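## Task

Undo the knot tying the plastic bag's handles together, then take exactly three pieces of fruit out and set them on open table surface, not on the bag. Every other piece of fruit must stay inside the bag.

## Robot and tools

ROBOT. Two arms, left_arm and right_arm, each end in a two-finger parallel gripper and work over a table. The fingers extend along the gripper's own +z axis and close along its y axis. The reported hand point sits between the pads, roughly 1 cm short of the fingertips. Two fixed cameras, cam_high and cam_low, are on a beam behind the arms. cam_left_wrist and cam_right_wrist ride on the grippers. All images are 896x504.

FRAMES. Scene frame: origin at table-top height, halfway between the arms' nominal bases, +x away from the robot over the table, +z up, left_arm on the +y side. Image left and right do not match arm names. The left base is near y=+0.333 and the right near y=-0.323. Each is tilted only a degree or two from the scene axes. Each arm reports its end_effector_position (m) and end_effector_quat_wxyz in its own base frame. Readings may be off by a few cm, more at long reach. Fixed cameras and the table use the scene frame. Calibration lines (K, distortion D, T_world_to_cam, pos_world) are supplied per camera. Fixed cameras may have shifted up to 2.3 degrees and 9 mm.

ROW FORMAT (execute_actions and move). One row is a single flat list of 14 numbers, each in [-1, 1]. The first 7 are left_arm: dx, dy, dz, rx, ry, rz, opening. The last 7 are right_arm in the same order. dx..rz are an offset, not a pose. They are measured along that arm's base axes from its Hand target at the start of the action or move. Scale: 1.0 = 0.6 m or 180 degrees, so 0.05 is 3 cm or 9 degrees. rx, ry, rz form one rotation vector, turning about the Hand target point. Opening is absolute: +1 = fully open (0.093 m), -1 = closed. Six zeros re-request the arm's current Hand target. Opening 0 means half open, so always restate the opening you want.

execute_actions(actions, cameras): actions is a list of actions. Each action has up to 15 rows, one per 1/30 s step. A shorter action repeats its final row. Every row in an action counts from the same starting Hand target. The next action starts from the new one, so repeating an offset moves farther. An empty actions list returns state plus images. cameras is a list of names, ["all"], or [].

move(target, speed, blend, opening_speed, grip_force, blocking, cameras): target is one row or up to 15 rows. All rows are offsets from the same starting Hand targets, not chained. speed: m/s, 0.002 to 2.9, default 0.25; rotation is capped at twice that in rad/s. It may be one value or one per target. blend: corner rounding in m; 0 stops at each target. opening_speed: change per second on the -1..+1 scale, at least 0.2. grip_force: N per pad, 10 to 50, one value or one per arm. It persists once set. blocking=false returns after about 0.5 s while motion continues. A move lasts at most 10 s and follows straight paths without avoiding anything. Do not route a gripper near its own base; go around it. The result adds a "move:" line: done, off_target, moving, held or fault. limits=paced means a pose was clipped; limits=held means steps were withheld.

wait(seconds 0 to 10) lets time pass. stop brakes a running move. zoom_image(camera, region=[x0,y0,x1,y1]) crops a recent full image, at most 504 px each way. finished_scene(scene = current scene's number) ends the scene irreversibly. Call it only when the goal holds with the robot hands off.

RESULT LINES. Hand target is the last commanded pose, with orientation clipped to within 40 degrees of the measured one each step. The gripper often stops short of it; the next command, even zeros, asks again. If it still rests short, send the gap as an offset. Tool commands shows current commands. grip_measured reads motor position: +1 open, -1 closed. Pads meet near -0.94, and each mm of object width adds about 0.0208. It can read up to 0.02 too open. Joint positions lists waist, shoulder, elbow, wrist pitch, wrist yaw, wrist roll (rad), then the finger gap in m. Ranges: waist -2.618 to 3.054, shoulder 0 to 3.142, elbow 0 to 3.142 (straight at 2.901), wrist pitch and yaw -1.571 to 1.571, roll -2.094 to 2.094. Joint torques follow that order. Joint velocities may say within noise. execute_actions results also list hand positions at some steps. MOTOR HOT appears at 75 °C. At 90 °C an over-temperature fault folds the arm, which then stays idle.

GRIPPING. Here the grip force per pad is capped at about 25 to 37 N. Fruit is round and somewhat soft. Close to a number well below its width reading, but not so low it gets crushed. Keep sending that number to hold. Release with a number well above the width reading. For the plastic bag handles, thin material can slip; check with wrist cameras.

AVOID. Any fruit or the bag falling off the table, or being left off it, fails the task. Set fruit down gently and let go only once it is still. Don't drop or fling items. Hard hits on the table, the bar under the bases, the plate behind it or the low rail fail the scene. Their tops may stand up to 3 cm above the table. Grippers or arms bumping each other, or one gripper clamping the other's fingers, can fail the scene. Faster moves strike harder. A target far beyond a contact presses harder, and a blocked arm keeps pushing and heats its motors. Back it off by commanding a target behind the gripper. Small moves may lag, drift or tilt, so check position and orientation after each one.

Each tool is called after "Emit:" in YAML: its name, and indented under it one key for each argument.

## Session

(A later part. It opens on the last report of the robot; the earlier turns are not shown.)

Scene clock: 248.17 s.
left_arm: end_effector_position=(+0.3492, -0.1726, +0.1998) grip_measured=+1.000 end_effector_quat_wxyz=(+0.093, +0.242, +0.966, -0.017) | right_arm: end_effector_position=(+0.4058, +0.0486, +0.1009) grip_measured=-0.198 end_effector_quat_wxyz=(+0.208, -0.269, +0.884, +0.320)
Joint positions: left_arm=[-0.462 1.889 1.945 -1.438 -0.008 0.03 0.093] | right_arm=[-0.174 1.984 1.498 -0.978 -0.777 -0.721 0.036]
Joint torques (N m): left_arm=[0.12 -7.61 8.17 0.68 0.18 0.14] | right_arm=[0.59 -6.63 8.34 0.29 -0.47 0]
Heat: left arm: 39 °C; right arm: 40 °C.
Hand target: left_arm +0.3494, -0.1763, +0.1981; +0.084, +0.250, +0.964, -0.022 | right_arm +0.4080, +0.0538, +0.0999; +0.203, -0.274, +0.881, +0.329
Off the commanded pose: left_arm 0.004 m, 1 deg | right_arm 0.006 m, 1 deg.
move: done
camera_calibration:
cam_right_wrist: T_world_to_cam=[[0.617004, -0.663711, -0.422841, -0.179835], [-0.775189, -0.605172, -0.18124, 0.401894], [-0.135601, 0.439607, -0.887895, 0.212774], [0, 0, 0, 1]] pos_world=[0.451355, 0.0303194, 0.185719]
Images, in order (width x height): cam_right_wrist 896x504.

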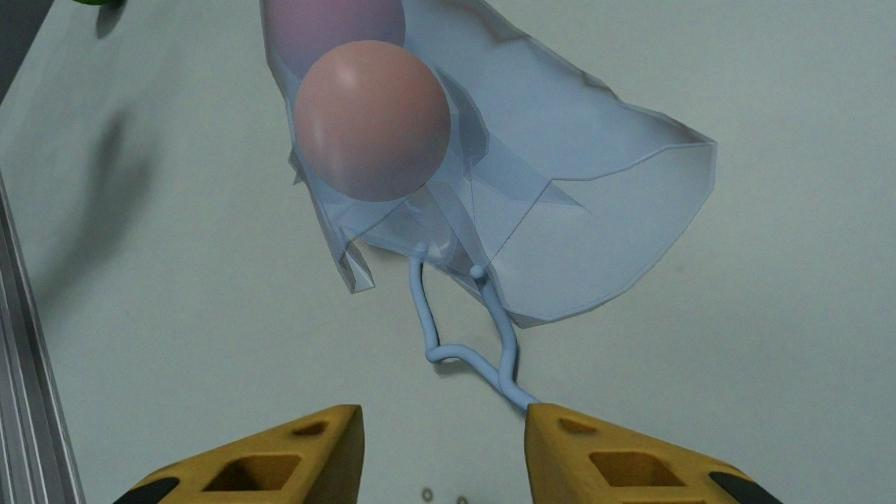

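Emit:
move:
  target:
    - [0,0,0,0,0,0,1,0.012,0.02,-0.12,0,0,0,-0.2]
    - [0,0,0,0,0,0,1,0.026,0.074,-0.178,0,0,0,-0.2]
  speed: 0.1
  blend: [0.01,0]
  cameras: ["cam_right_wrist"]

Scene clock: 250.70 s.
left_arm: end_effector_position=(+0.3492, -0.1726, +0.1998) grip_measured=+1.000 end_effector_quat_wxyz=(+0.093, +0.242, +0.966, -0.017) | right_arm: end_effector_position=(+0.4278, +0.0915, +0.0169) grip_measured=-0.199 end_effector_quat_wxyz=(+0.220, -0.274, +0.877, +0.328)
Joint positions: left_arm=[-0.462 1.889 1.945 -1.438 -0.008 0.03 0.093] | right_arm=[-0.065 2.138 1.349 -0.553 -0.787 -0.575 0.036]
Joint velocities: left_arm=[-0.002 -0.046 0.012 -0.022 0.022 0.007 0] | right_arm=[within noise]
Joint torques (N m): left_arm=[0.08 -7.64 8.17 0.67 0.18 0.13] | right_arm=[1.25 -5.53 3.97 1.09 -0.17 0.11]
Heat: left arm: 39 °C; right arm: 40 °C.
Hand target: left_arm +0.3494, -0.1763, +0.1981; +0.084, +0.250, +0.964, -0.022 | right_arm +0.4234, +0.0982, -0.0070; +0.203, -0.274, +0.881, +0.329
Off the commanded pose: left_arm 0.004 m, 1 deg | right_arm 0.025 m, 2 deg.
move: off_target (right_arm)
camera_calibration:
cam_right_wrist: T_world_to_cam=[[0.631886, -0.648281, -0.424797, -0.20819], [-0.765895, -0.60632, -0.213965, 0.426219], [-0.118853, 0.460551, -0.87964, 0.113061], [0, 0, 0, 1]] pos_world=[0.471429, 0.0713887, 0.102211]
Images, in order (width x height): cam_right_wrist 896x504.

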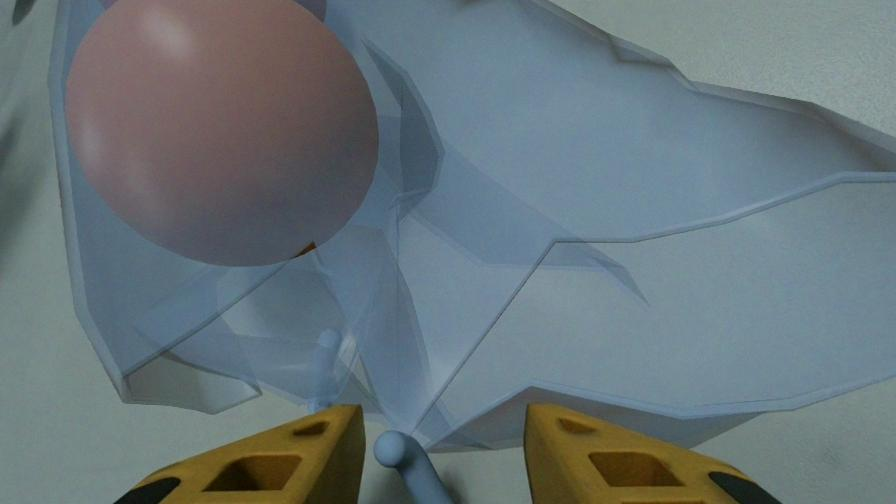

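Emit:
move:
  target:
    - [0,0,0,0,0,0,1,0.0,0.0,-0.01,0,0,0,-0.2]
    - [0,0,0,0,0,0,1,0,0.0,-0.01,0,0,0,-1]
  speed: 0.1
  opening_speed: 0.8
  cameras: ["cam_right_wrist"]

Emit:
move:
  target: [0,0,0,0,0,0,1,0.02,0.04,0.2,0,0,0,-1]
  speed: 0.12
  cameras: ["cam_right_wrist"]

Scene clock: 253.20 s.
left_arm: end_effector_position=(+0.3492, -0.1726, +0.1998) grip_measured=+1.000 end_effector_quat_wxyz=(+0.093, +0.242, +0.966, -0.017) | right_arm: end_effector_position=(+0.4368, +0.0911, +0.0101) grip_measured=-0.908 end_effector_quat_wxyz=(+0.238, -0.280, +0.873, +0.322)
Joint positions: left_arm=[-0.462 1.889 1.945 -1.438 -0.008 0.03 0.093] | right_arm=[-0.065 2.16 1.345 -0.485 -0.788 -0.574 0.002]
Joint torques (N m): left_arm=[0.16 -7.61 8.16 0.66 0.19 0.14] | right_arm=[1.18 -6.35 3.95 0.65 -0.18 0.06]
Heat: left arm: 39 °C; right arm: 39 °C.
Hand target: left_arm +0.3494, -0.1763, +0.1981; +0.084, +0.250, +0.964, -0.022 | right_arm +0.4236, +0.0982, -0.0129; +0.203, -0.274, +0.881, +0.329
Off the commanded pose: left_arm 0.004 m, 1 deg | right_arm 0.028 m, 4 deg.
move: off_target (right_arm); target 2's new opening was sent with right_arm's hand 0.030 m and 2 deg from that target
camera_calibration:
cam_right_wrist: T_world_to_cam=[[0.648036, -0.649112, -0.398375, -0.224279], [-0.75703, -0.606266, -0.243611, 0.427919], [-0.0833907, 0.459451, -0.88428, 0.0930686], [0, 0, 0, 1]] pos_world=[0.47705, 0.0710903, 0.0971973]
Images, in order (width x height): cam_right_wrist 896x504.

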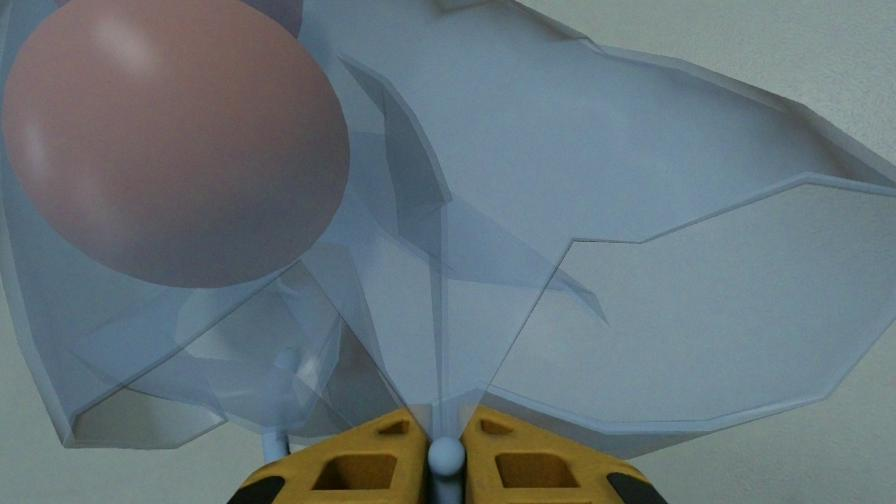

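Scene clock: 255.00 s.
left_arm: end_effector_position=(+0.3492, -0.1726, +0.1998) grip_measured=+1.000 end_effector_quat_wxyz=(+0.093, +0.242, +0.966, -0.017) | right_arm: end_effector_position=(+0.4329, +0.1187, +0.0864) grip_measured=-0.908 end_effector_quat_wxyz=(+0.188, -0.265, +0.883, +0.338)
Joint positions: left_arm=[-0.462 1.889 1.945 -1.438 -0.008 0.03 0.093] | right_arm=[0.004 2.078 1.567 -0.842 -0.77 -0.491 0.002]
Joint torques (N m): left_arm=[0.09 -7.62 8.17 0.67 0.19 0.13] | right_arm=[0.58 -12.52 8.29 0.55 -0.24 0.1]
Heat: left arm: 39 °C; right arm: 40 °C.
Hand target: left_arm +0.3494, -0.1763, +0.1981; +0.084, +0.250, +0.964, -0.022 | right_arm +0.4355, +0.1222, +0.1070; +0.203, -0.274, +0.881, +0.329
Off the commanded pose: left_arm 0.004 m, 1 deg | right_arm 0.021 m, 2 deg.
move: off_target (right_arm)
camera_calibration:
cam_right_wrist: T_world_to_cam=[[0.604798, -0.644653, -0.467592, -0.149261], [-0.774781, -0.612108, -0.158233, 0.461288], [-0.184212, 0.45798, -0.869667, 0.190028], [0, 0, 0, 1]] pos_world=[0.482676, 0.0991075, 0.168458]
Images, in order (width x height): cam_right_wrist 896x504.

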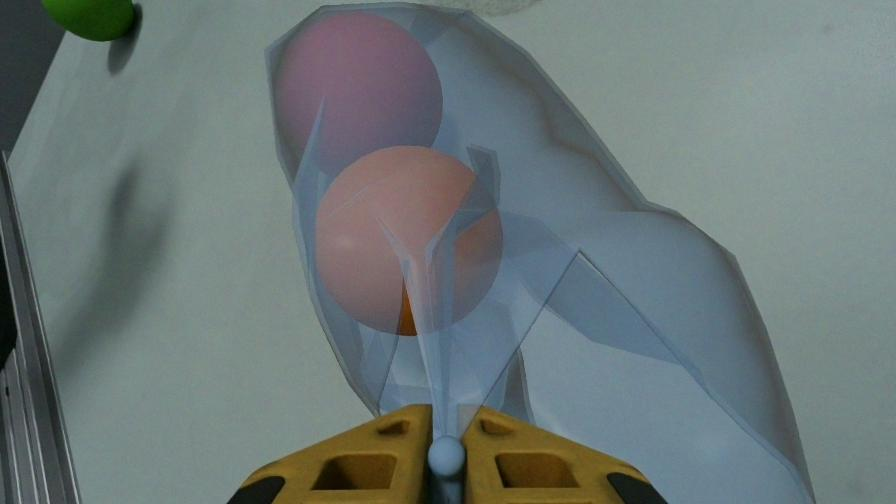

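Emit:
move:
  target:
    - [0,0,0,0,0,0,1,0.05,0.08,0.1,0,0,0,-1]
    - [0,0,0,0,0,0,1,0.17,0.27,0.05,0,0,0,-1]
  speed: 0.12
  blend: [0.03,0]
  cameras: ["cam_right_wrist","cam_high"]

Emit:
zoom_image:
  camera: "cam_high"
  region: [340, 180, 540, 300]

Scene clock: 258.67 s.
left_arm: end_effector_position=(+0.3492, -0.1726, +0.1998) grip_measured=+1.000 end_effector_quat_wxyz=(+0.093, +0.242, +0.966, -0.017) | right_arm: end_effector_position=(+0.5378, +0.2806, +0.1493) grip_measured=-0.908 end_effector_quat_wxyz=(+0.223, -0.273, +0.875, +0.333)
Joint positions: left_arm=[-0.462 1.889 1.945 -1.438 -0.008 0.03 0.093] | right_arm=[0.312 2.683 2.835 -1.176 -0.651 -0.105 0.002]
Joint torques (N m): left_arm=[0.03 -7.61 8.17 0.67 0.17 0.13] | right_arm=[0.39 -10.13 8.83 1.1 -0.14 0.09]
Heat: left arm: 39 °C; right arm: 40 °C.
Hand target: left_arm +0.3494, -0.1763, +0.1981; +0.084, +0.250, +0.964, -0.022 | right_arm +0.5375, +0.2842, +0.1371; +0.203, -0.274, +0.881, +0.329
Off the commanded pose: left_arm 0.004 m, 1 deg | right_arm 0.013 m, 2 deg.
move: off_target (right_arm)
camera_calibration:
cam_right_wrist: T_world_to_cam=[[0.633941, -0.643071, -0.429627, -0.100688], [-0.764513, -0.604966, -0.222565, 0.65366], [-0.116785, 0.469548, -0.875149, 0.151254], [0, 0, 0, 1]] pos_world=[0.581226, 0.259671, 0.234593]
Images, in order (width x height): cam_high 896x504, cam_right_wrist 896x504.

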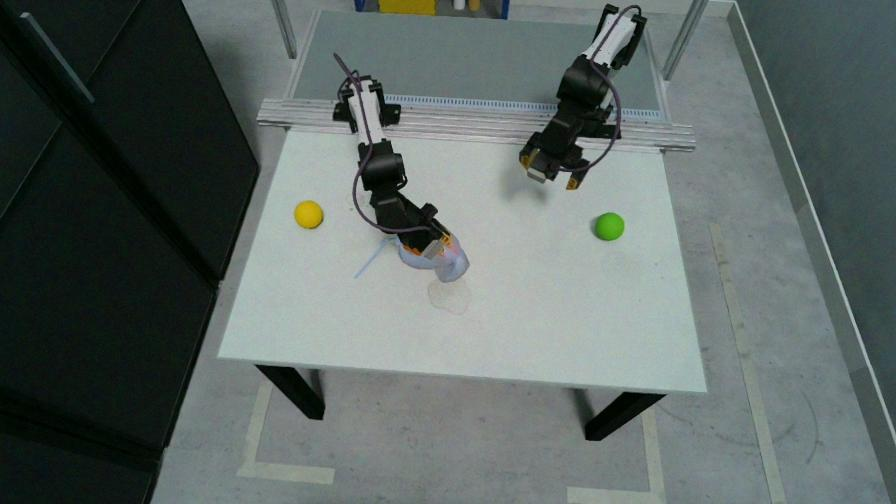

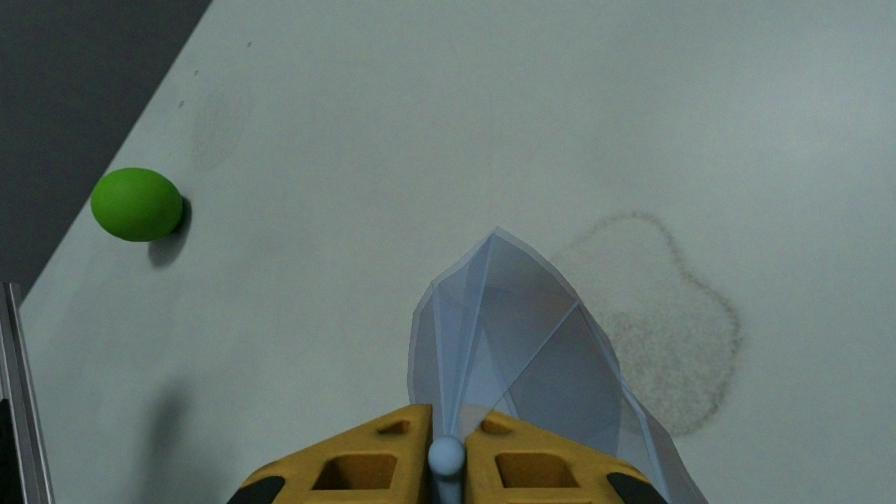

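Scaled by 2.520 from the camera's 896x504 image, which has a finer 1280x720 frame.

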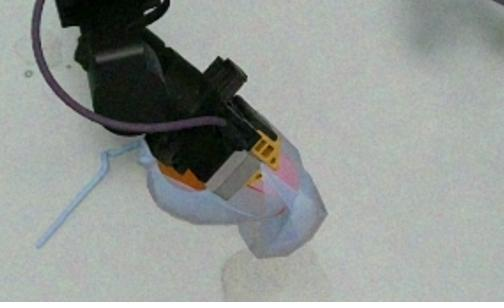

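Orange visible uncovered. Lower a bit, release, and retreat high.

Emit:
move:
  target:
    - [0,0,0,0,0,0,1,0.02,0.03,-0.07,0,0,0,-1]
    - [0,0,0,0,0,0,1,0.02,0.03,-0.07,0,0,0,0]
  speed: 0.12
  opening_speed: 1

Emit:
move:
  target:
    - [0,0,0,0,0,0,1,-0.02,-0.02,0.13,0,0,0,0]
    - [0,0,0,0,0,0,1,-0.22,-0.27,0.13,0,0,0,1]
  blend: [0.03,0]
  cameras: ["cam_right_wrist"]

Scene clock: 261.60 s.
left_arm: end_effector_position=(+0.3492, -0.1726, +0.1998) grip_measured=+1.000 end_effector_quat_wxyz=(+0.093, +0.242, +0.966, -0.017) | right_arm: end_effector_position=(+0.5459, +0.2950, +0.0990) grip_measured=-0.001 end_effector_quat_wxyz=(+0.204, -0.267, +0.881, +0.332)
Joint positions: left_arm=[-0.462 1.889 1.945 -1.438 -0.008 0.03 0.093] | right_arm=[0.333 2.782 2.84 -1.108 -0.639 -0.08 0.045]
Joint torques (N m): left_arm=[0.08 -7.64 8.17 0.67 0.17 0.14] | right_arm=[0.7 -11.33 9.01 1.36 -0.15 0.11]
Heat: left arm: 39 °C; right arm: 41 °C.
Hand target: left_arm +0.3494, -0.1763, +0.1981; +0.084, +0.250, +0.964, -0.022 | right_arm +0.5495, +0.3023, +0.0953; +0.203, -0.274, +0.881, +0.329
Off the commanded pose: left_arm 0.004 m, 1 deg | right_arm 0.009 m, 1 deg.
elbow stopped short (right arm): the move would have taken joint 3 (elbow) straighter than the controller allows.
move: done

Scene clock: 264.30 s.
left_arm: end_effector_position=(+0.3492, -0.1726, +0.1998) grip_measured=+1.000 end_effector_quat_wxyz=(+0.093, +0.242, +0.966, -0.017) | right_arm: end_effector_position=(+0.4201, +0.1345, +0.1614) grip_measured=+1.000 end_effector_quat_wxyz=(+0.188, -0.267, +0.887, +0.325)
Joint positions: left_arm=[-0.462 1.889 1.945 -1.438 -0.008 0.03 0.093] | right_arm=[0.052 1.968 1.714 -1.052 -0.733 -0.431 0.093]
Joint torques (N m): left_arm=[0.06 -7.61 8.13 0.68 0.18 0.13] | right_arm=[0.54 -11.43 5.59 0.94 -0.45 0.11]
Heat: left arm: 38 °C; right arm: 41 °C.
Hand target: left_arm +0.3494, -0.1763, +0.1981; +0.084, +0.250, +0.964, -0.022 | right_arm +0.4176, +0.1402, +0.1731; +0.203, -0.274, +0.881, +0.329
Off the commanded pose: left_arm 0.004 m, 1 deg | right_arm 0.014 m, 2 deg.
elbow stopped short (right arm): the move would have taken joint 3 (elbow) straighter than the controller allows.
move: off_target (right_arm); target 2's new opening was sent with right_arm's hand 0.014 m and 2 deg from that target
camera_calibration:
cam_right_wrist: T_world_to_cam=[[0.606112, -0.65817, -0.446587, -0.0983849], [-0.775616, -0.613477, -0.148544, 0.471845], [-0.176204, 0.436415, -0.882323, 0.247166], [0, 0, 0, 1]] pos_world=[0.469155, 0.116846, 0.244233]
Images, in order (width x height): cam_right_wrist 896x504.

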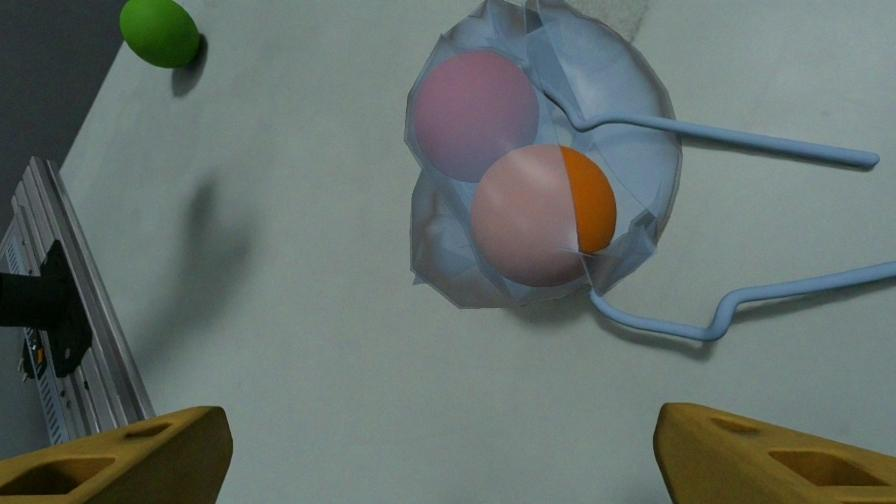

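Emit:
move:
  target: [0,0,0,0,0,0,1,0.1,0.04,-0.07,0.095,0.345,-0.35,1]
  cameras: ["cam_right_wrist"]

Scene clock: 269.50 s.
left_arm: end_effector_position=(+0.3492, -0.1726, +0.1998) grip_measured=+1.000 end_effector_quat_wxyz=(+0.093, +0.242, +0.966, -0.017) | right_arm: end_effector_position=(+0.4705, +0.1565, +0.1330) grip_measured=+1.000 end_effector_quat_wxyz=(-0.088, +0.436, +0.812, +0.379)
Joint positions: left_arm=[-0.462 1.889 1.945 -1.438 -0.008 0.03 0.093] | right_arm=[0.091 2.148 1.85 -0.929 -0.736 1.211 0.093]
Joint torques (N m): left_arm=[0.09 -7.68 8.13 0.68 0.16 0.12] | right_arm=[0.85 -8.09 8.98 1.06 -0.31 0.07]
Heat: left arm: 38 °C; right arm: 41 °C.
Hand target: left_arm +0.3494, -0.1763, +0.1981; +0.084, +0.250, +0.964, -0.022 | right_arm +0.4775, +0.1642, +0.1312; -0.087, +0.430, +0.813, +0.384
Off the commanded pose: left_arm 0.004 m, 1 deg | right_arm 0.011 m, 1 deg.
move: off_target (right_arm)
camera_calibration:
cam_right_wrist: T_world_to_cam=[[-0.768259, -0.364316, -0.526357, 0.484108], [-0.628966, 0.276643, 0.726547, 0.195586], [-0.11908, 0.889237, -0.441676, 0.0651614], [0, 0, 0, 1]] pos_world=[0.502697, 0.064317, 0.141491]
Images, in order (width x height): cam_right_wrist 896x504.

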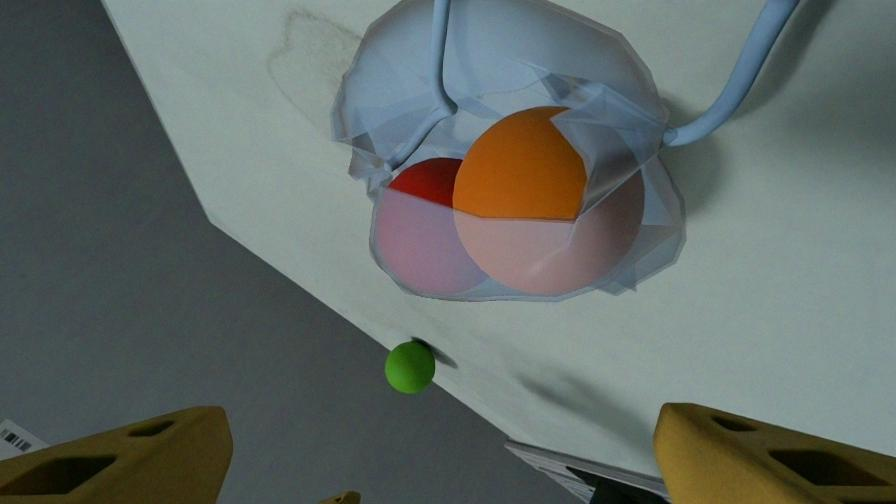

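Emit:
move:
  target:
    - [0,0,0,0,0,0,1,0.01,0.0,-0.08,0,0,0,1]
    - [0,0,0,0,0,0,1,0.0,0.05,-0.175,0,0,0,1]
  speed: 0.12
  blend: [0.02,0]
  cameras: ["cam_right_wrist"]

Scene clock: 272.70 s.
left_arm: end_effector_position=(+0.3492, -0.1726, +0.1998) grip_measured=+1.000 end_effector_quat_wxyz=(+0.093, +0.242, +0.966, -0.017) | right_arm: end_effector_position=(+0.4790, +0.1907, +0.0392) grip_measured=+1.000 end_effector_quat_wxyz=(-0.082, +0.426, +0.812, +0.391)
Joint positions: left_arm=[-0.462 1.889 1.945 -1.438 -0.008 0.03 0.093] | right_arm=[0.16 2.257 1.625 -0.511 -0.726 1.292 0.093]
Joint torques (N m): left_arm=[0.08 -7.64 8.2 0.68 0.19 0.14] | right_arm=[0.59 -8.68 5.68 1.16 -0.14 0.12]
Heat: left arm: 38 °C; right arm: 40 °C.
Hand target: left_arm +0.3494, -0.1763, +0.1981; +0.084, +0.250, +0.964, -0.022 | right_arm +0.4776, +0.1942, +0.0263; -0.087, +0.430, +0.813, +0.384
Off the commanded pose: left_arm 0.004 m, 1 deg | right_arm 0.014 m, 1 deg.
move: off_target (right_arm)
camera_calibration:
cam_right_wrist: T_world_to_cam=[[-0.750092, -0.362302, -0.553262, 0.445753], [-0.651225, 0.258935, 0.713343, 0.274154], [-0.115187, 0.895371, -0.430166, -0.00916353], [0, 0, 0, 1]] pos_world=[0.511837, 0.098714, 0.0471104]
Images, in order (width x height): cam_right_wrist 896x504.

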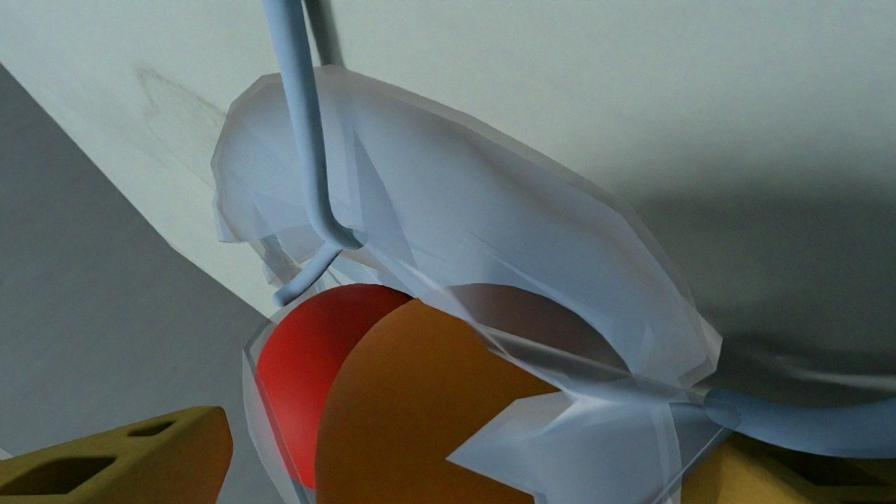

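Emit:
move:
  target:
    - [0,0,0,0,0,0,1,0.0,-0.05,0.13,0,0,0,1]
    - [0,0,0,0,0,0,1,-0.02,-0.06,0.18,-0.095,-0.345,0.35,1]
  blend: [0.02,0]
  cameras: ["cam_right_wrist"]

Scene clock: 278.47 s.
left_arm: end_effector_position=(+0.3492, -0.1726, +0.1998) grip_measured=+1.000 end_effector_quat_wxyz=(+0.093, +0.242, +0.966, -0.017) | right_arm: end_effector_position=(+0.4628, +0.1577, +0.1057) grip_measured=+1.000 end_effector_quat_wxyz=(+0.176, -0.262, +0.889, +0.332)
Joint positions: left_arm=[-0.462 1.889 1.945 -1.438 -0.008 0.03 0.093] | right_arm=[0.097 2.179 1.81 -0.923 -0.729 -0.37 0.093]
Joint torques (N m): left_arm=[0.08 -7.68 8.14 0.67 0.19 0.12] | right_arm=[-0.21 -13.97 8.88 0.64 -0.39 -0.04]
Heat: left arm: 38 °C; right arm: 42 °C.
Hand target: left_arm +0.3494, -0.1763, +0.1981; +0.084, +0.250, +0.964, -0.022 | right_arm +0.4656, +0.1582, +0.1342; +0.203, -0.274, +0.881, +0.329
Off the commanded pose: left_arm 0.004 m, 1 deg | right_arm 0.029 m, 3 deg.
move: off_target (right_arm)
camera_calibration:
cam_right_wrist: T_world_to_cam=[[0.593428, -0.655, -0.46778, -0.126249], [-0.779359, -0.612811, -0.130621, 0.510693], [-0.201104, 0.442083, -0.874139, 0.205234], [0, 0, 0, 1]] pos_world=[0.514206, 0.139535, 0.187054]
Images, in order (width x height): cam_right_wrist 896x504.

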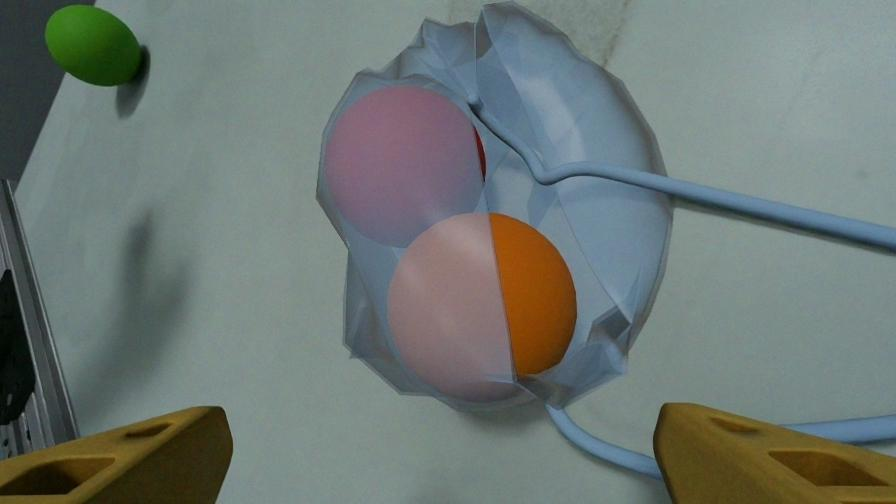

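Emit:
move:
  target:
    - [0,0,0,0,0,0,1,0.0,0.05,-0.19,0,0,0,1]
    - [0,0,0,0,0,0,1,0.0,0.05,-0.19,0,0,0,0.1]
  speed: 0.12
  opening_speed: 0.6
  cameras: ["cam_right_wrist"]

Emit:
move:
  target: [0,0,0,0,0,0,1,0.06,-0.12,0.12,0,0,0,0.1]
  speed: 0.1
  cameras: ["cam_right_wrist"]

Scene clock: 282.70 s.
left_arm: end_effector_position=(+0.3492, -0.1726, +0.1998) grip_measured=+1.000 end_effector_quat_wxyz=(+0.093, +0.242, +0.966, -0.017) | right_arm: end_effector_position=(+0.4673, +0.1843, +0.0329) grip_measured=+0.381 end_effector_quat_wxyz=(+0.211, -0.275, +0.878, +0.331)
Joint positions: left_arm=[-0.462 1.889 1.945 -1.438 -0.008 0.03 0.093] | right_arm=[0.152 2.232 1.566 -0.504 -0.722 -0.302 0.063]
Joint torques (N m): left_arm=[0.06 -7.6 8.17 0.67 0.18 0.13] | right_arm=[0.69 -8.53 5.64 1.16 -0.19 0.11]
Heat: left arm: 38 °C; right arm: 42 °C.
Hand target: left_arm +0.3494, -0.1763, +0.1981; +0.084, +0.250, +0.964, -0.022 | right_arm +0.4655, +0.1883, +0.0203; +0.203, -0.274, +0.881, +0.329
Off the commanded pose: left_arm 0.004 m, 1 deg | right_arm 0.013 m, 1 deg.
move: off_target (right_arm); target 2's new opening was sent with right_arm's hand 0.013 m and 1 deg from that target
camera_calibration:
cam_right_wrist: T_world_to_cam=[[0.630429, -0.643103, -0.434716, -0.166151], [-0.763911, -0.61344, -0.200329, 0.516141], [-0.13784, 0.458378, -0.878003, 0.0983], [0, 0, 0, 1]] pos_world=[0.512582, 0.16471, 0.117477]
Images, in order (width x height): cam_right_wrist 896x504.

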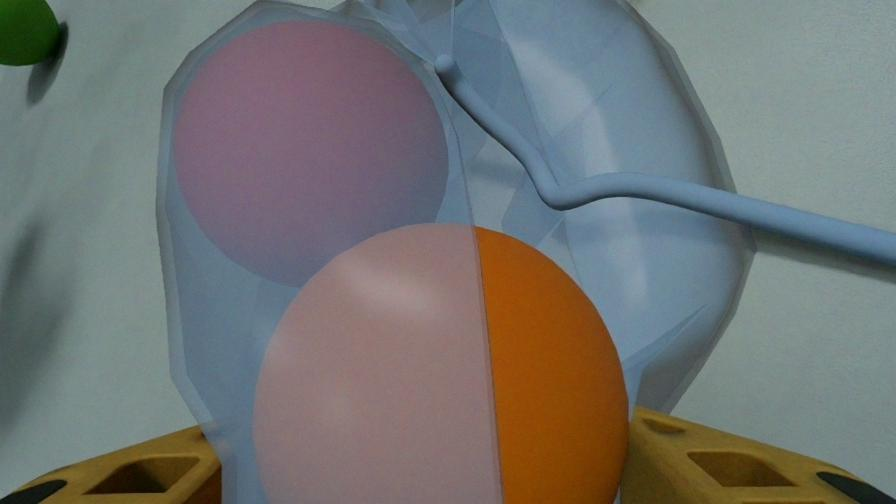

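Scene clock: 284.60 s.
left_arm: end_effector_position=(+0.3492, -0.1726, +0.1998) grip_measured=+1.000 end_effector_quat_wxyz=(+0.093, +0.242, +0.966, -0.017) | right_arm: end_effector_position=(+0.4996, +0.1107, +0.0942) grip_measured=+0.381 end_effector_quat_wxyz=(+0.206, -0.269, +0.885, +0.319)
Joint positions: left_arm=[-0.462 1.889 1.945 -1.438 -0.008 0.03 0.093] | right_arm=[-0.007 2.305 1.97 -0.976 -0.744 -0.495 0.063]
Joint torques (N m): left_arm=[0.12 -7.64 8.2 0.67 0.19 0.12] | right_arm=[0.25 -8.92 9.11 0.62 -0.5 -0.03]
Heat: left arm: 38 °C; right arm: 42 °C.
Hand target: left_arm +0.3494, -0.1763, +0.1981; +0.084, +0.250, +0.964, -0.022 | right_arm +0.5016, +0.1162, +0.0921; +0.203, -0.274, +0.881, +0.329
Off the commanded pose: left_arm 0.004 m, 1 deg | right_arm 0.006 m, 1 deg.
move: done
camera_calibration:
cam_right_wrist: T_world_to_cam=[[0.615565, -0.664696, -0.42339, -0.198515], [-0.775779, -0.605651, -0.177067, 0.510876], [-0.138731, 0.437454, -0.888475, 0.19416], [0, 0, 0, 1]] pos_world=[0.545462, 0.0925242, 0.178917]
Images, in order (width x height): cam_right_wrist 896x504.

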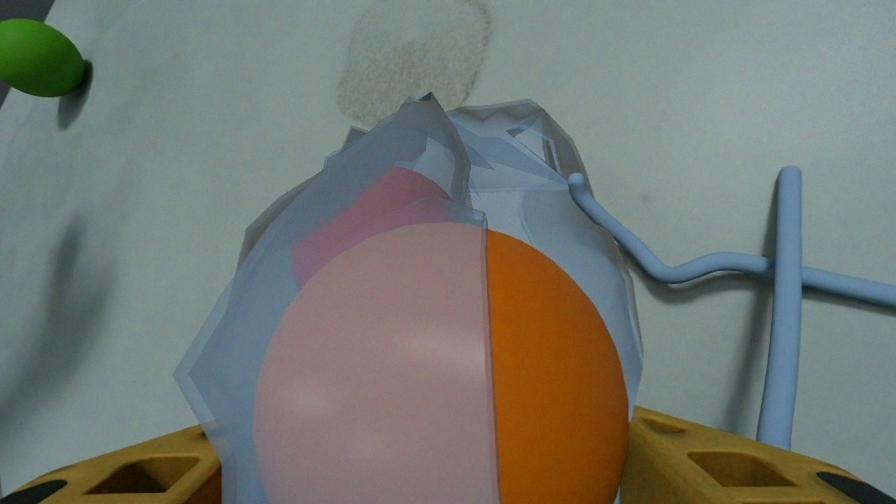

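Emit:
move:
  target:
    - [0,0,0,0,0,0,1,0.06,-0.12,0.0,0,0,0,0.1]
    - [0,0,0,0,0,0,1,0.06,-0.14,-0.115,0,0,0,0.1]
    - [0,0,0,0,0,0,1,0.06,-0.14,-0.115,0,0,0,1]
  speed: 0.12
  blend: [0.02,0,0]
  opening_speed: 0.6

Emit:
move:
  target: [0,0,0,0,0,0,1,0,-0.06,0.13,0,0,0,1]
  cameras: ["cam_right_wrist"]

Scene clock: 289.03 s.
left_arm: end_effector_position=(+0.3492, -0.1726, +0.1998) grip_measured=+1.000 end_effector_quat_wxyz=(+0.093, +0.242, +0.966, -0.017) | right_arm: end_effector_position=(+0.5391, +0.0297, +0.0417) grip_measured=+1.000 end_effector_quat_wxyz=(+0.215, -0.274, +0.879, +0.327)
Joint positions: left_arm=[-0.462 1.889 1.945 -1.438 -0.008 0.03 0.093] | right_arm=[-0.17 2.65 2.385 -1.195 -0.798 -0.728 0.093]
Joint torques (N m): left_arm=[0.06 -7.64 8.17 0.68 0.18 0.14] | right_arm=[0.27 -10.3 5.07 0.65 -0.28 0]
Heat: left arm: 38 °C; right arm: 42 °C.
Hand target: left_arm +0.3494, -0.1763, +0.1981; +0.084, +0.250, +0.964, -0.022 | right_arm +0.5375, +0.0323, +0.0231; +0.202, -0.274, +0.881, +0.329
Off the commanded pose: left_arm 0.004 m, 1 deg | right_arm 0.019 m, 1 deg.
move: off_target (right_arm); target 3's new opening was sent with right_arm's hand 0.018 m and 1 deg from that target

Scene clock: 290.43 s.
left_arm: end_effector_position=(+0.3492, -0.1726, +0.1998) grip_measured=+1.000 end_effector_quat_wxyz=(+0.093, +0.242, +0.966, -0.017) | right_arm: end_effector_position=(+0.5379, -0.0097, +0.1082) grip_measured=+1.000 end_effector_quat_wxyz=(+0.235, -0.259, +0.883, +0.313)
Joint positions: left_arm=[-0.462 1.889 1.945 -1.438 -0.008 0.03 0.093] | right_arm=[-0.244 2.742 2.834 -1.544 -0.798 -0.764 0.093]
Joint torques (N m): left_arm=[0.1 -7.64 8.23 0.67 0.18 0.13] | right_arm=[0.7 -10.51 8.08 0.32 -0.36 -0.03]
Heat: left arm: 38 °C; right arm: 42 °C.
Hand target: left_arm +0.3494, -0.1763, +0.1981; +0.084, +0.250, +0.964, -0.022 | right_arm +0.5375, -0.0037, +0.1012; +0.203, -0.274, +0.881, +0.329
Off the commanded pose: left_arm 0.004 m, 1 deg | right_arm 0.009 m, 5 deg.
joint sent to its limit (right arm) — joint 4 (wrist pitch), lower limit. The joint targets are off in orientation, not in position.
move: off_target (right_arm)
camera_calibration:
cam_right_wrist: T_world_to_cam=[[0.610003, -0.683756, -0.400468, -0.295838], [-0.788486, -0.573934, -0.221113, 0.482098], [-0.078655, 0.450642, -0.889233, 0.232525], [0, 0, 0, 1]] pos_world=[0.578878, -0.0303743, 0.194894]
Images, in order (width x height): cam_right_wrist 896x504.

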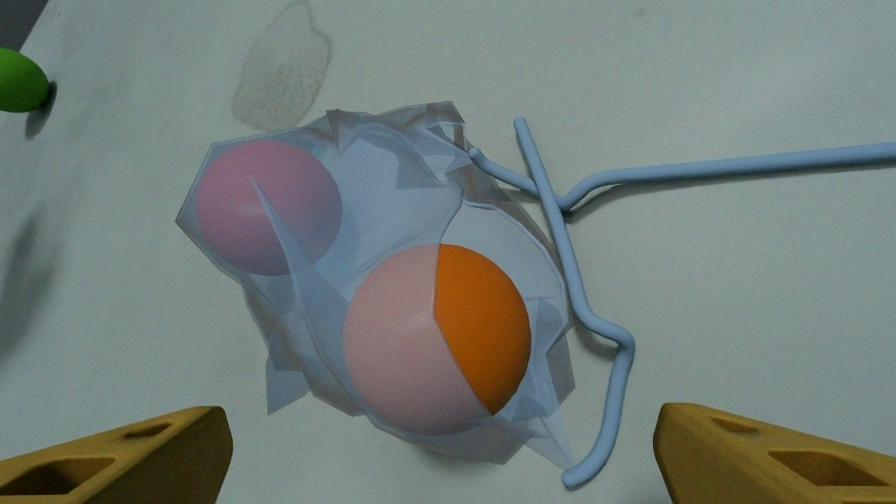

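Emit:
move:
  target: [0,0,0,0,0,0,1,0.005,0.0,0.03,0.084,0.304,-0.308,1]
  cameras: ["cam_right_wrist"]

Scene clock: 294.80 s.
left_arm: end_effector_position=(+0.3492, -0.1726, +0.1998) grip_measured=+1.000 end_effector_quat_wxyz=(+0.093, +0.242, +0.966, -0.017) | right_arm: end_effector_position=(+0.5388, -0.0094, +0.1109) grip_measured=+1.000 end_effector_quat_wxyz=(-0.019, +0.369, +0.842, +0.393)
Joint positions: left_arm=[-0.462 1.889 1.945 -1.438 -0.008 0.03 0.093] | right_arm=[-0.244 2.742 2.842 -1.544 -0.802 0.636 0.093]
Joint torques (N m): left_arm=[0.08 -7.62 8.18 0.67 0.18 0.13] | right_arm=[0.38 -12.67 8.14 0.43 -0.46 0.06]
Heat: left arm: 38 °C; right arm: 42 °C.
Hand target: left_arm +0.3494, -0.1763, +0.1981; +0.084, +0.250, +0.964, -0.022 | right_arm +0.5405, -0.0037, +0.1192; -0.052, +0.352, +0.849, +0.391
Off the commanded pose: left_arm 0.004 m, 1 deg | right_arm 0.010 m, 4 deg.
elbow stopped short (right arm): the move would have taken joint 3 (elbow) straighter than the controller allows.
move: off_target (right_arm)
camera_calibration:
cam_right_wrist: T_world_to_cam=[[-0.629668, -0.448587, -0.634261, 0.401017], [-0.769954, 0.251703, 0.586359, 0.391702], [-0.103387, 0.857564, -0.503881, 0.209129], [0, 0, 0, 1]] pos_world=[0.575722, -0.0980433, 0.130048]
Images, in order (width x height): cam_right_wrist 896x504.

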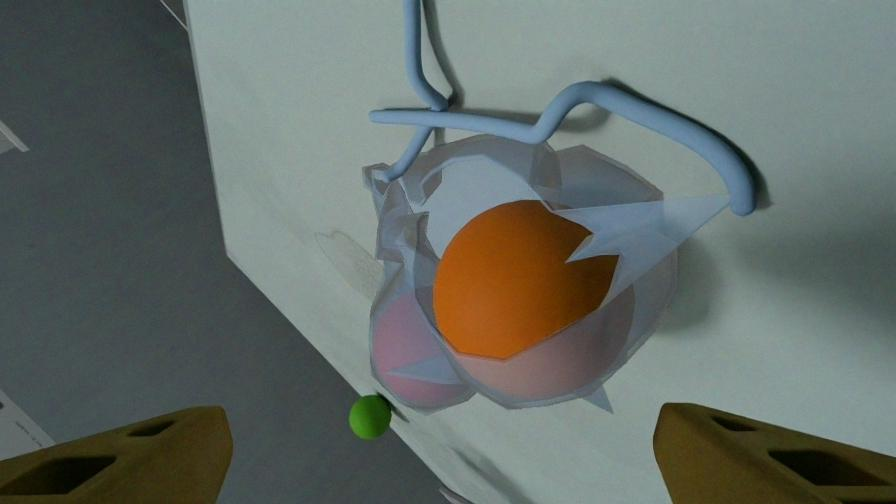

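Emit:
move:
  target:
    - [0,0,0,0,0,0,1,-0.012,0.073,-0.16,0,0,0,1]
    - [0,0,0,0,0,0,1,-0.012,0.073,-0.16,0,0,0,0.9]
  speed: 0.12
  cameras: ["cam_right_wrist"]

Scene clock: 297.77 s.
left_arm: end_effector_position=(+0.3492, -0.1726, +0.1998) grip_measured=+1.000 end_effector_quat_wxyz=(+0.093, +0.242, +0.966, -0.017) | right_arm: end_effector_position=(+0.5300, +0.0215, +0.0392) grip_measured=+0.901 end_effector_quat_wxyz=(-0.053, +0.373, +0.841, +0.389)
Joint positions: left_arm=[-0.462 1.889 1.945 -1.438 -0.008 0.03 0.093] | right_arm=[-0.19 2.603 2.285 -1.156 -0.802 0.686 0.088]
Joint torques (N m): left_arm=[0.16 -7.58 8.21 0.68 0.19 0.13] | right_arm=[2.48 -10.89 3.63 1.05 -0.35 -0.11]
Heat: left arm: 38 °C; right arm: 43 °C.
Hand target: left_arm +0.3494, -0.1763, +0.1981; +0.084, +0.250, +0.964, -0.022 | right_arm +0.5334, +0.0400, +0.0232; -0.051, +0.352, +0.849, +0.391
Off the commanded pose: left_arm 0.004 m, 1 deg | right_arm 0.025 m, 3 deg.
move: off_target (right_arm); target 2's new opening was sent with right_arm's hand 0.028 m and 3 deg from that target
camera_calibration:
cam_right_wrist: T_world_to_cam=[[-0.660426, -0.449617, -0.6014, 0.378904], [-0.735455, 0.22576, 0.638857, 0.399445], [-0.151469, 0.864221, -0.479771, 0.170132], [0, 0, 0, 1]] pos_world=[0.569781, -0.0668488, 0.0543089]
Images, in order (width x height): cam_right_wrist 896x504.

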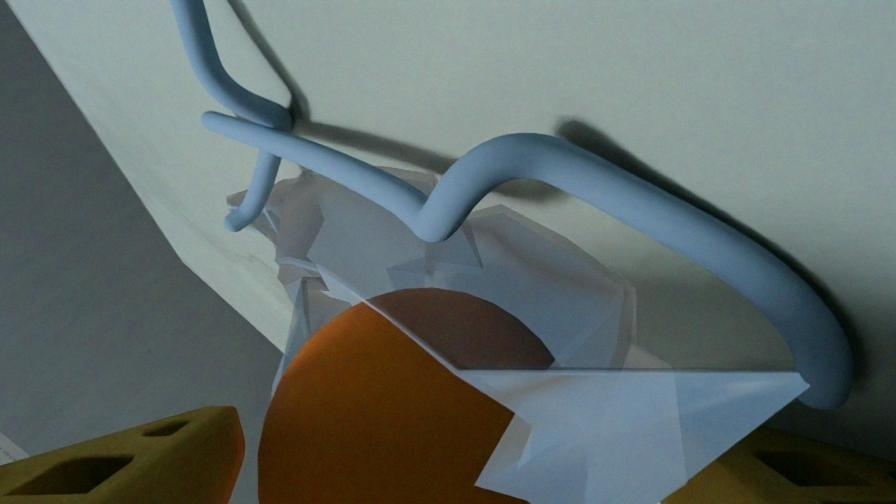

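Emit:
move:
  target: [0,0,0,0,0,0,1,0.0,-0.02,0.01,0,0,0,0.1]
  opening_speed: 0.6
  cameras: ["cam_right_wrist"]

Emit:
move:
  target: [0,0,0,0,0,0,1,0.0,-0.03,0.15,0,0,0,0.1]
  speed: 0.1
  cameras: ["cam_right_wrist"]

Scene clock: 300.10 s.
left_arm: end_effector_position=(+0.3492, -0.1726, +0.1998) grip_measured=+1.000 end_effector_quat_wxyz=(+0.093, +0.242, +0.966, -0.017) | right_arm: end_effector_position=(+0.5317, +0.0235, +0.0410) grip_measured=+0.281 end_effector_quat_wxyz=(-0.044, +0.356, +0.847, +0.392)
Joint positions: left_arm=[-0.462 1.889 1.945 -1.438 -0.008 0.03 0.093] | right_arm=[-0.186 2.603 2.29 -1.153 -0.805 0.654 0.059]
Joint torques (N m): left_arm=[0.08 -7.61 8.14 0.68 0.18 0.14] | right_arm=[0.53 -9.33 8.27 0.48 -0.32 -0.08]
Heat: left arm: 38 °C; right arm: 43 °C.
Hand target: left_arm +0.3494, -0.1763, +0.1981; +0.084, +0.250, +0.964, -0.022 | right_arm +0.5333, +0.0281, +0.0292; -0.052, +0.351, +0.849, +0.391
Off the commanded pose: left_arm 0.004 m, 1 deg | right_arm 0.013 m, 1 deg.
move: off_target (right_arm)
camera_calibration:
cam_right_wrist: T_world_to_cam=[[-0.629257, -0.469918, -0.619042, 0.366619], [-0.760797, 0.209677, 0.614185, 0.413989], [-0.158817, 0.857445, -0.489453, 0.173931], [0, 0, 0, 1]] pos_world=[0.573283, -0.0636595, 0.0578178]
Images, in order (width x height): cam_right_wrist 896x504.

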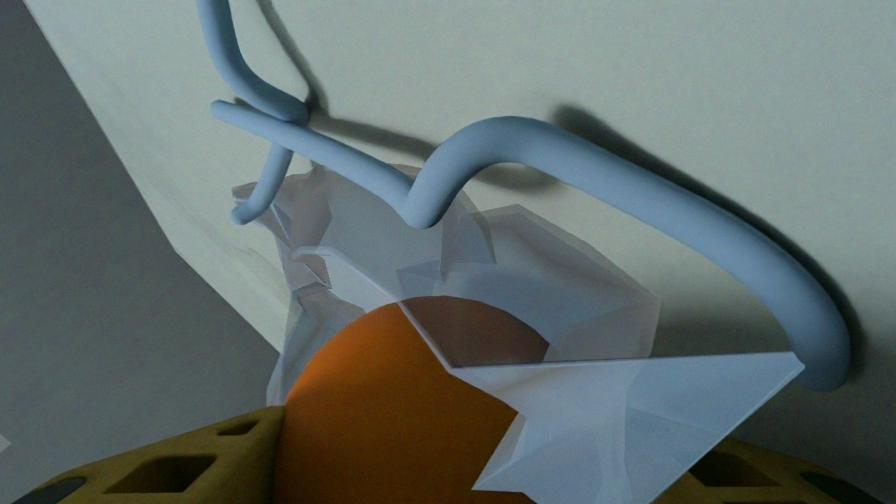

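Scene clock: 301.73 s.
left_arm: end_effector_position=(+0.3492, -0.1726, +0.1998) grip_measured=+1.000 end_effector_quat_wxyz=(+0.093, +0.242, +0.966, -0.017) | right_arm: end_effector_position=(+0.5337, +0.0073, +0.1264) grip_measured=+0.281 end_effector_quat_wxyz=(-0.022, +0.356, +0.847, +0.395)
Joint positions: left_arm=[-0.462 1.889 1.945 -1.438 -0.008 0.03 0.093] | right_arm=[-0.216 2.687 2.794 -1.544 -0.805 0.637 0.059]
Joint torques (N m): left_arm=[0.08 -7.64 8.16 0.68 0.18 0.13] | right_arm=[-0.01 -10.18 7.92 0.35 -0.37 0.02]
Heat: left arm: 38 °C; right arm: 43 °C.
Hand target: left_arm +0.3494, -0.1763, +0.1981; +0.084, +0.250, +0.964, -0.022 | right_arm +0.5333, +0.0101, +0.1192; -0.052, +0.351, +0.849, +0.391
Off the commanded pose: left_arm 0.004 m, 1 deg | right_arm 0.008 m, 4 deg.
joint sent to its limit (right arm) — joint 4 (wrist pitch), lower limit. The joint targets still meet the commanded pose.
move: off_target (right_arm)
camera_calibration:
cam_right_wrist: T_world_to_cam=[[-0.612557, -0.464806, -0.63932, 0.406773], [-0.780687, 0.229189, 0.581378, 0.380961], [-0.123703, 0.855236, -0.503259, 0.212939], [0, 0, 0, 1]] pos_world=[0.572924, -0.0803549, 0.145739]
Images, in order (width x height): cam_right_wrist 896x504.

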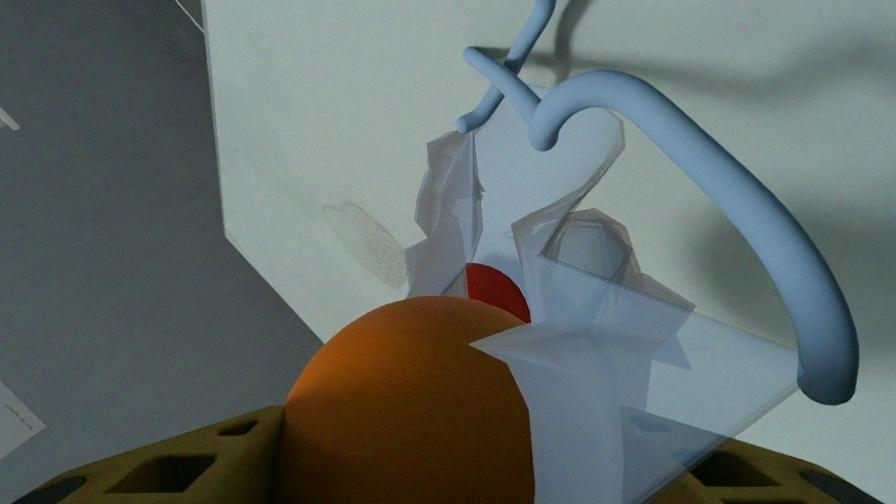

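Emit:
move:
  target:
    - [0,0,0,0,0,0,1,0.02,-0.10,0.03,0,0,0,0.1]
    - [0,0,0,0,0,0,1,0.02,-0.10,-0.14,0,0,0,0.1]
    - [0,0,0,0,0,0,1,0.02,-0.1,-0.14,0,0,0,0.6]
  speed: 0.1
  blend: [0.01,0,0]
  opening_speed: 0.5
  cameras: ["cam_right_wrist"]

Emit:
move:
  target: [0,0,0,0,0,0,1,-0.03,-0.1,0.13,0,0,0,1]
  cameras: ["cam_right_wrist","cam_high"]

Emit:
zoom_image:
  camera: "cam_high"
  region: [280, 180, 500, 330]

Scene clock: 305.83 s.
left_arm: end_effector_position=(+0.3492, -0.1726, +0.1998) grip_measured=+1.000 end_effector_quat_wxyz=(+0.093, +0.242, +0.966, -0.017) | right_arm: end_effector_position=(+0.5410, -0.0535, +0.0462) grip_measured=+0.599 end_effector_quat_wxyz=(-0.020, +0.372, +0.839, +0.397)
Joint positions: left_arm=[-0.462 1.889 1.945 -1.438 -0.008 0.03 0.093] | right_arm=[-0.326 2.877 2.847 -1.498 -0.817 0.526 0.074]
Joint torques (N m): left_arm=[0.08 -7.64 8.18 0.67 0.2 0.13] | right_arm=[0.49 -10.5 7.86 0.51 -0.28 -0.07]
Heat: left arm: 38 °C; right arm: 43 °C.
Hand target: left_arm +0.3494, -0.1763, +0.1981; +0.084, +0.250, +0.964, -0.022 | right_arm +0.5453, -0.0500, +0.0353; -0.051, +0.351, +0.849, +0.391
Off the commanded pose: left_arm 0.004 m, 1 deg | right_arm 0.012 m, 5 deg.
elbow stopped short (right arm): the move would have taken joint 3 (elbow) straighter than the controller allows.
move: off_target (right_arm); target 3's new opening was sent with right_arm's hand 0.013 m and 4 deg from that target
camera_calibration:
cam_right_wrist: T_world_to_cam=[[-0.633241, -0.438859, -0.637501, 0.344206], [-0.767545, 0.250309, 0.590102, 0.440926], [-0.0993997, 0.862988, -0.49535, 0.21232], [0, 0, 0, 1]] pos_world=[0.577501, -0.142539, 0.0644133]
Images, in order (width x height): cam_right_wrist 896x504.

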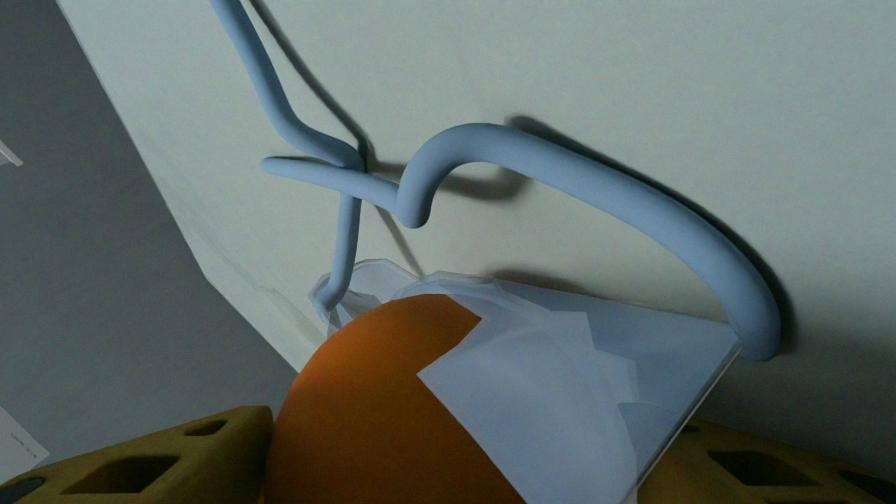

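Scene clock: 306.90 s.
left_arm: end_effector_position=(+0.3492, -0.1726, +0.1998) grip_measured=+1.000 end_effector_quat_wxyz=(+0.093, +0.242, +0.966, -0.017) | right_arm: end_effector_position=(+0.5276, -0.1163, +0.0888) grip_measured=+1.000 end_effector_quat_wxyz=(+0.029, +0.402, +0.822, +0.403)
Joint positions: left_arm=[-0.462 1.889 1.945 -1.438 -0.008 0.03 0.093] | right_arm=[-0.448 2.799 2.856 -1.542 -0.828 0.498 0.093]
Joint torques (N m): left_arm=[0.08 -7.68 8.25 0.68 0.17 0.14] | right_arm=[0.53 -16.36 6.82 0.27 -0.3 -0.07]
Heat: left arm: 38 °C; right arm: 43 °C.
Hand target: left_arm +0.3494, -0.1763, +0.1981; +0.084, +0.250, +0.964, -0.022 | right_arm +0.5273, -0.1100, +0.1131; -0.052, +0.352, +0.849, +0.391
Off the commanded pose: left_arm 0.004 m, 1 deg | right_arm 0.025 m, 11 deg.
elbow stopped short (right arm): the move would have taken joint 3 (elbow) straighter than the controller allows.
joint sent to its limit (right arm) — joint 4 (wrist pitch), lower limit. The joint targets are off in orientation, not in position.
move: off_target (right_arm)
camera_calibration:
cam_right_wrist: T_world_to_cam=[[-0.634626, -0.384229, -0.670536, 0.34531], [-0.77256, 0.337895, 0.537567, 0.438789], [0.0200216, 0.859183, -0.511277, 0.224267], [0, 0, 0, 1]] pos_world=[0.553643, -0.208272, 0.110327]
Images, in order (width x height): cam_high 896x504, cam_right_wrist 896x504.

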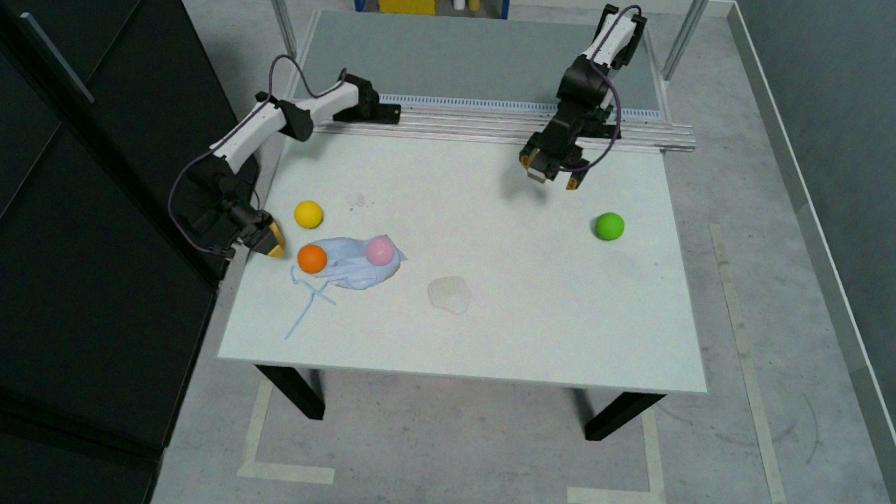

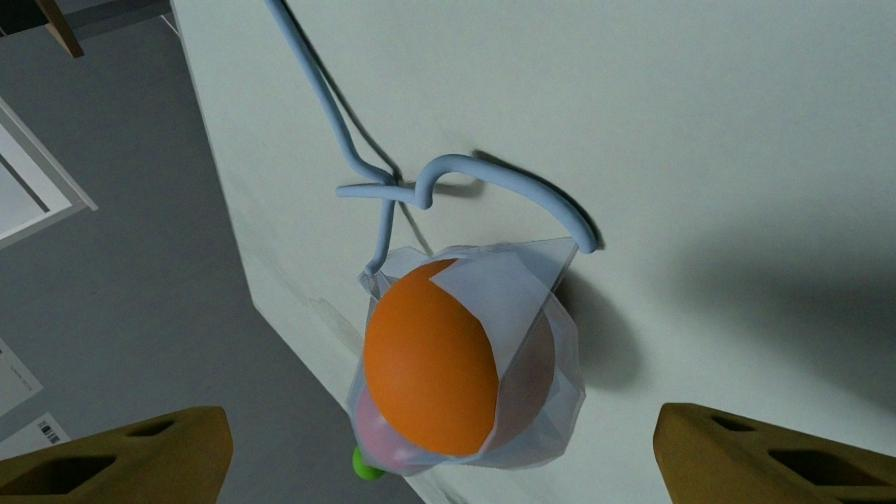

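Scaled by 2.291 from the camera's 896x504 image, which has a finer 1280x720 frame.

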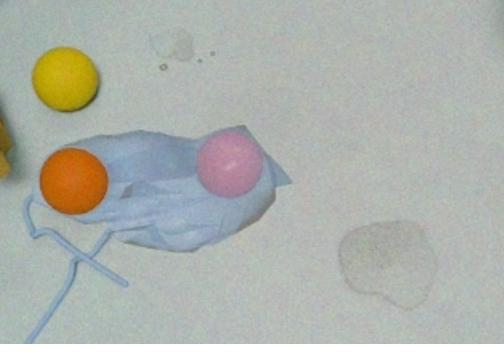

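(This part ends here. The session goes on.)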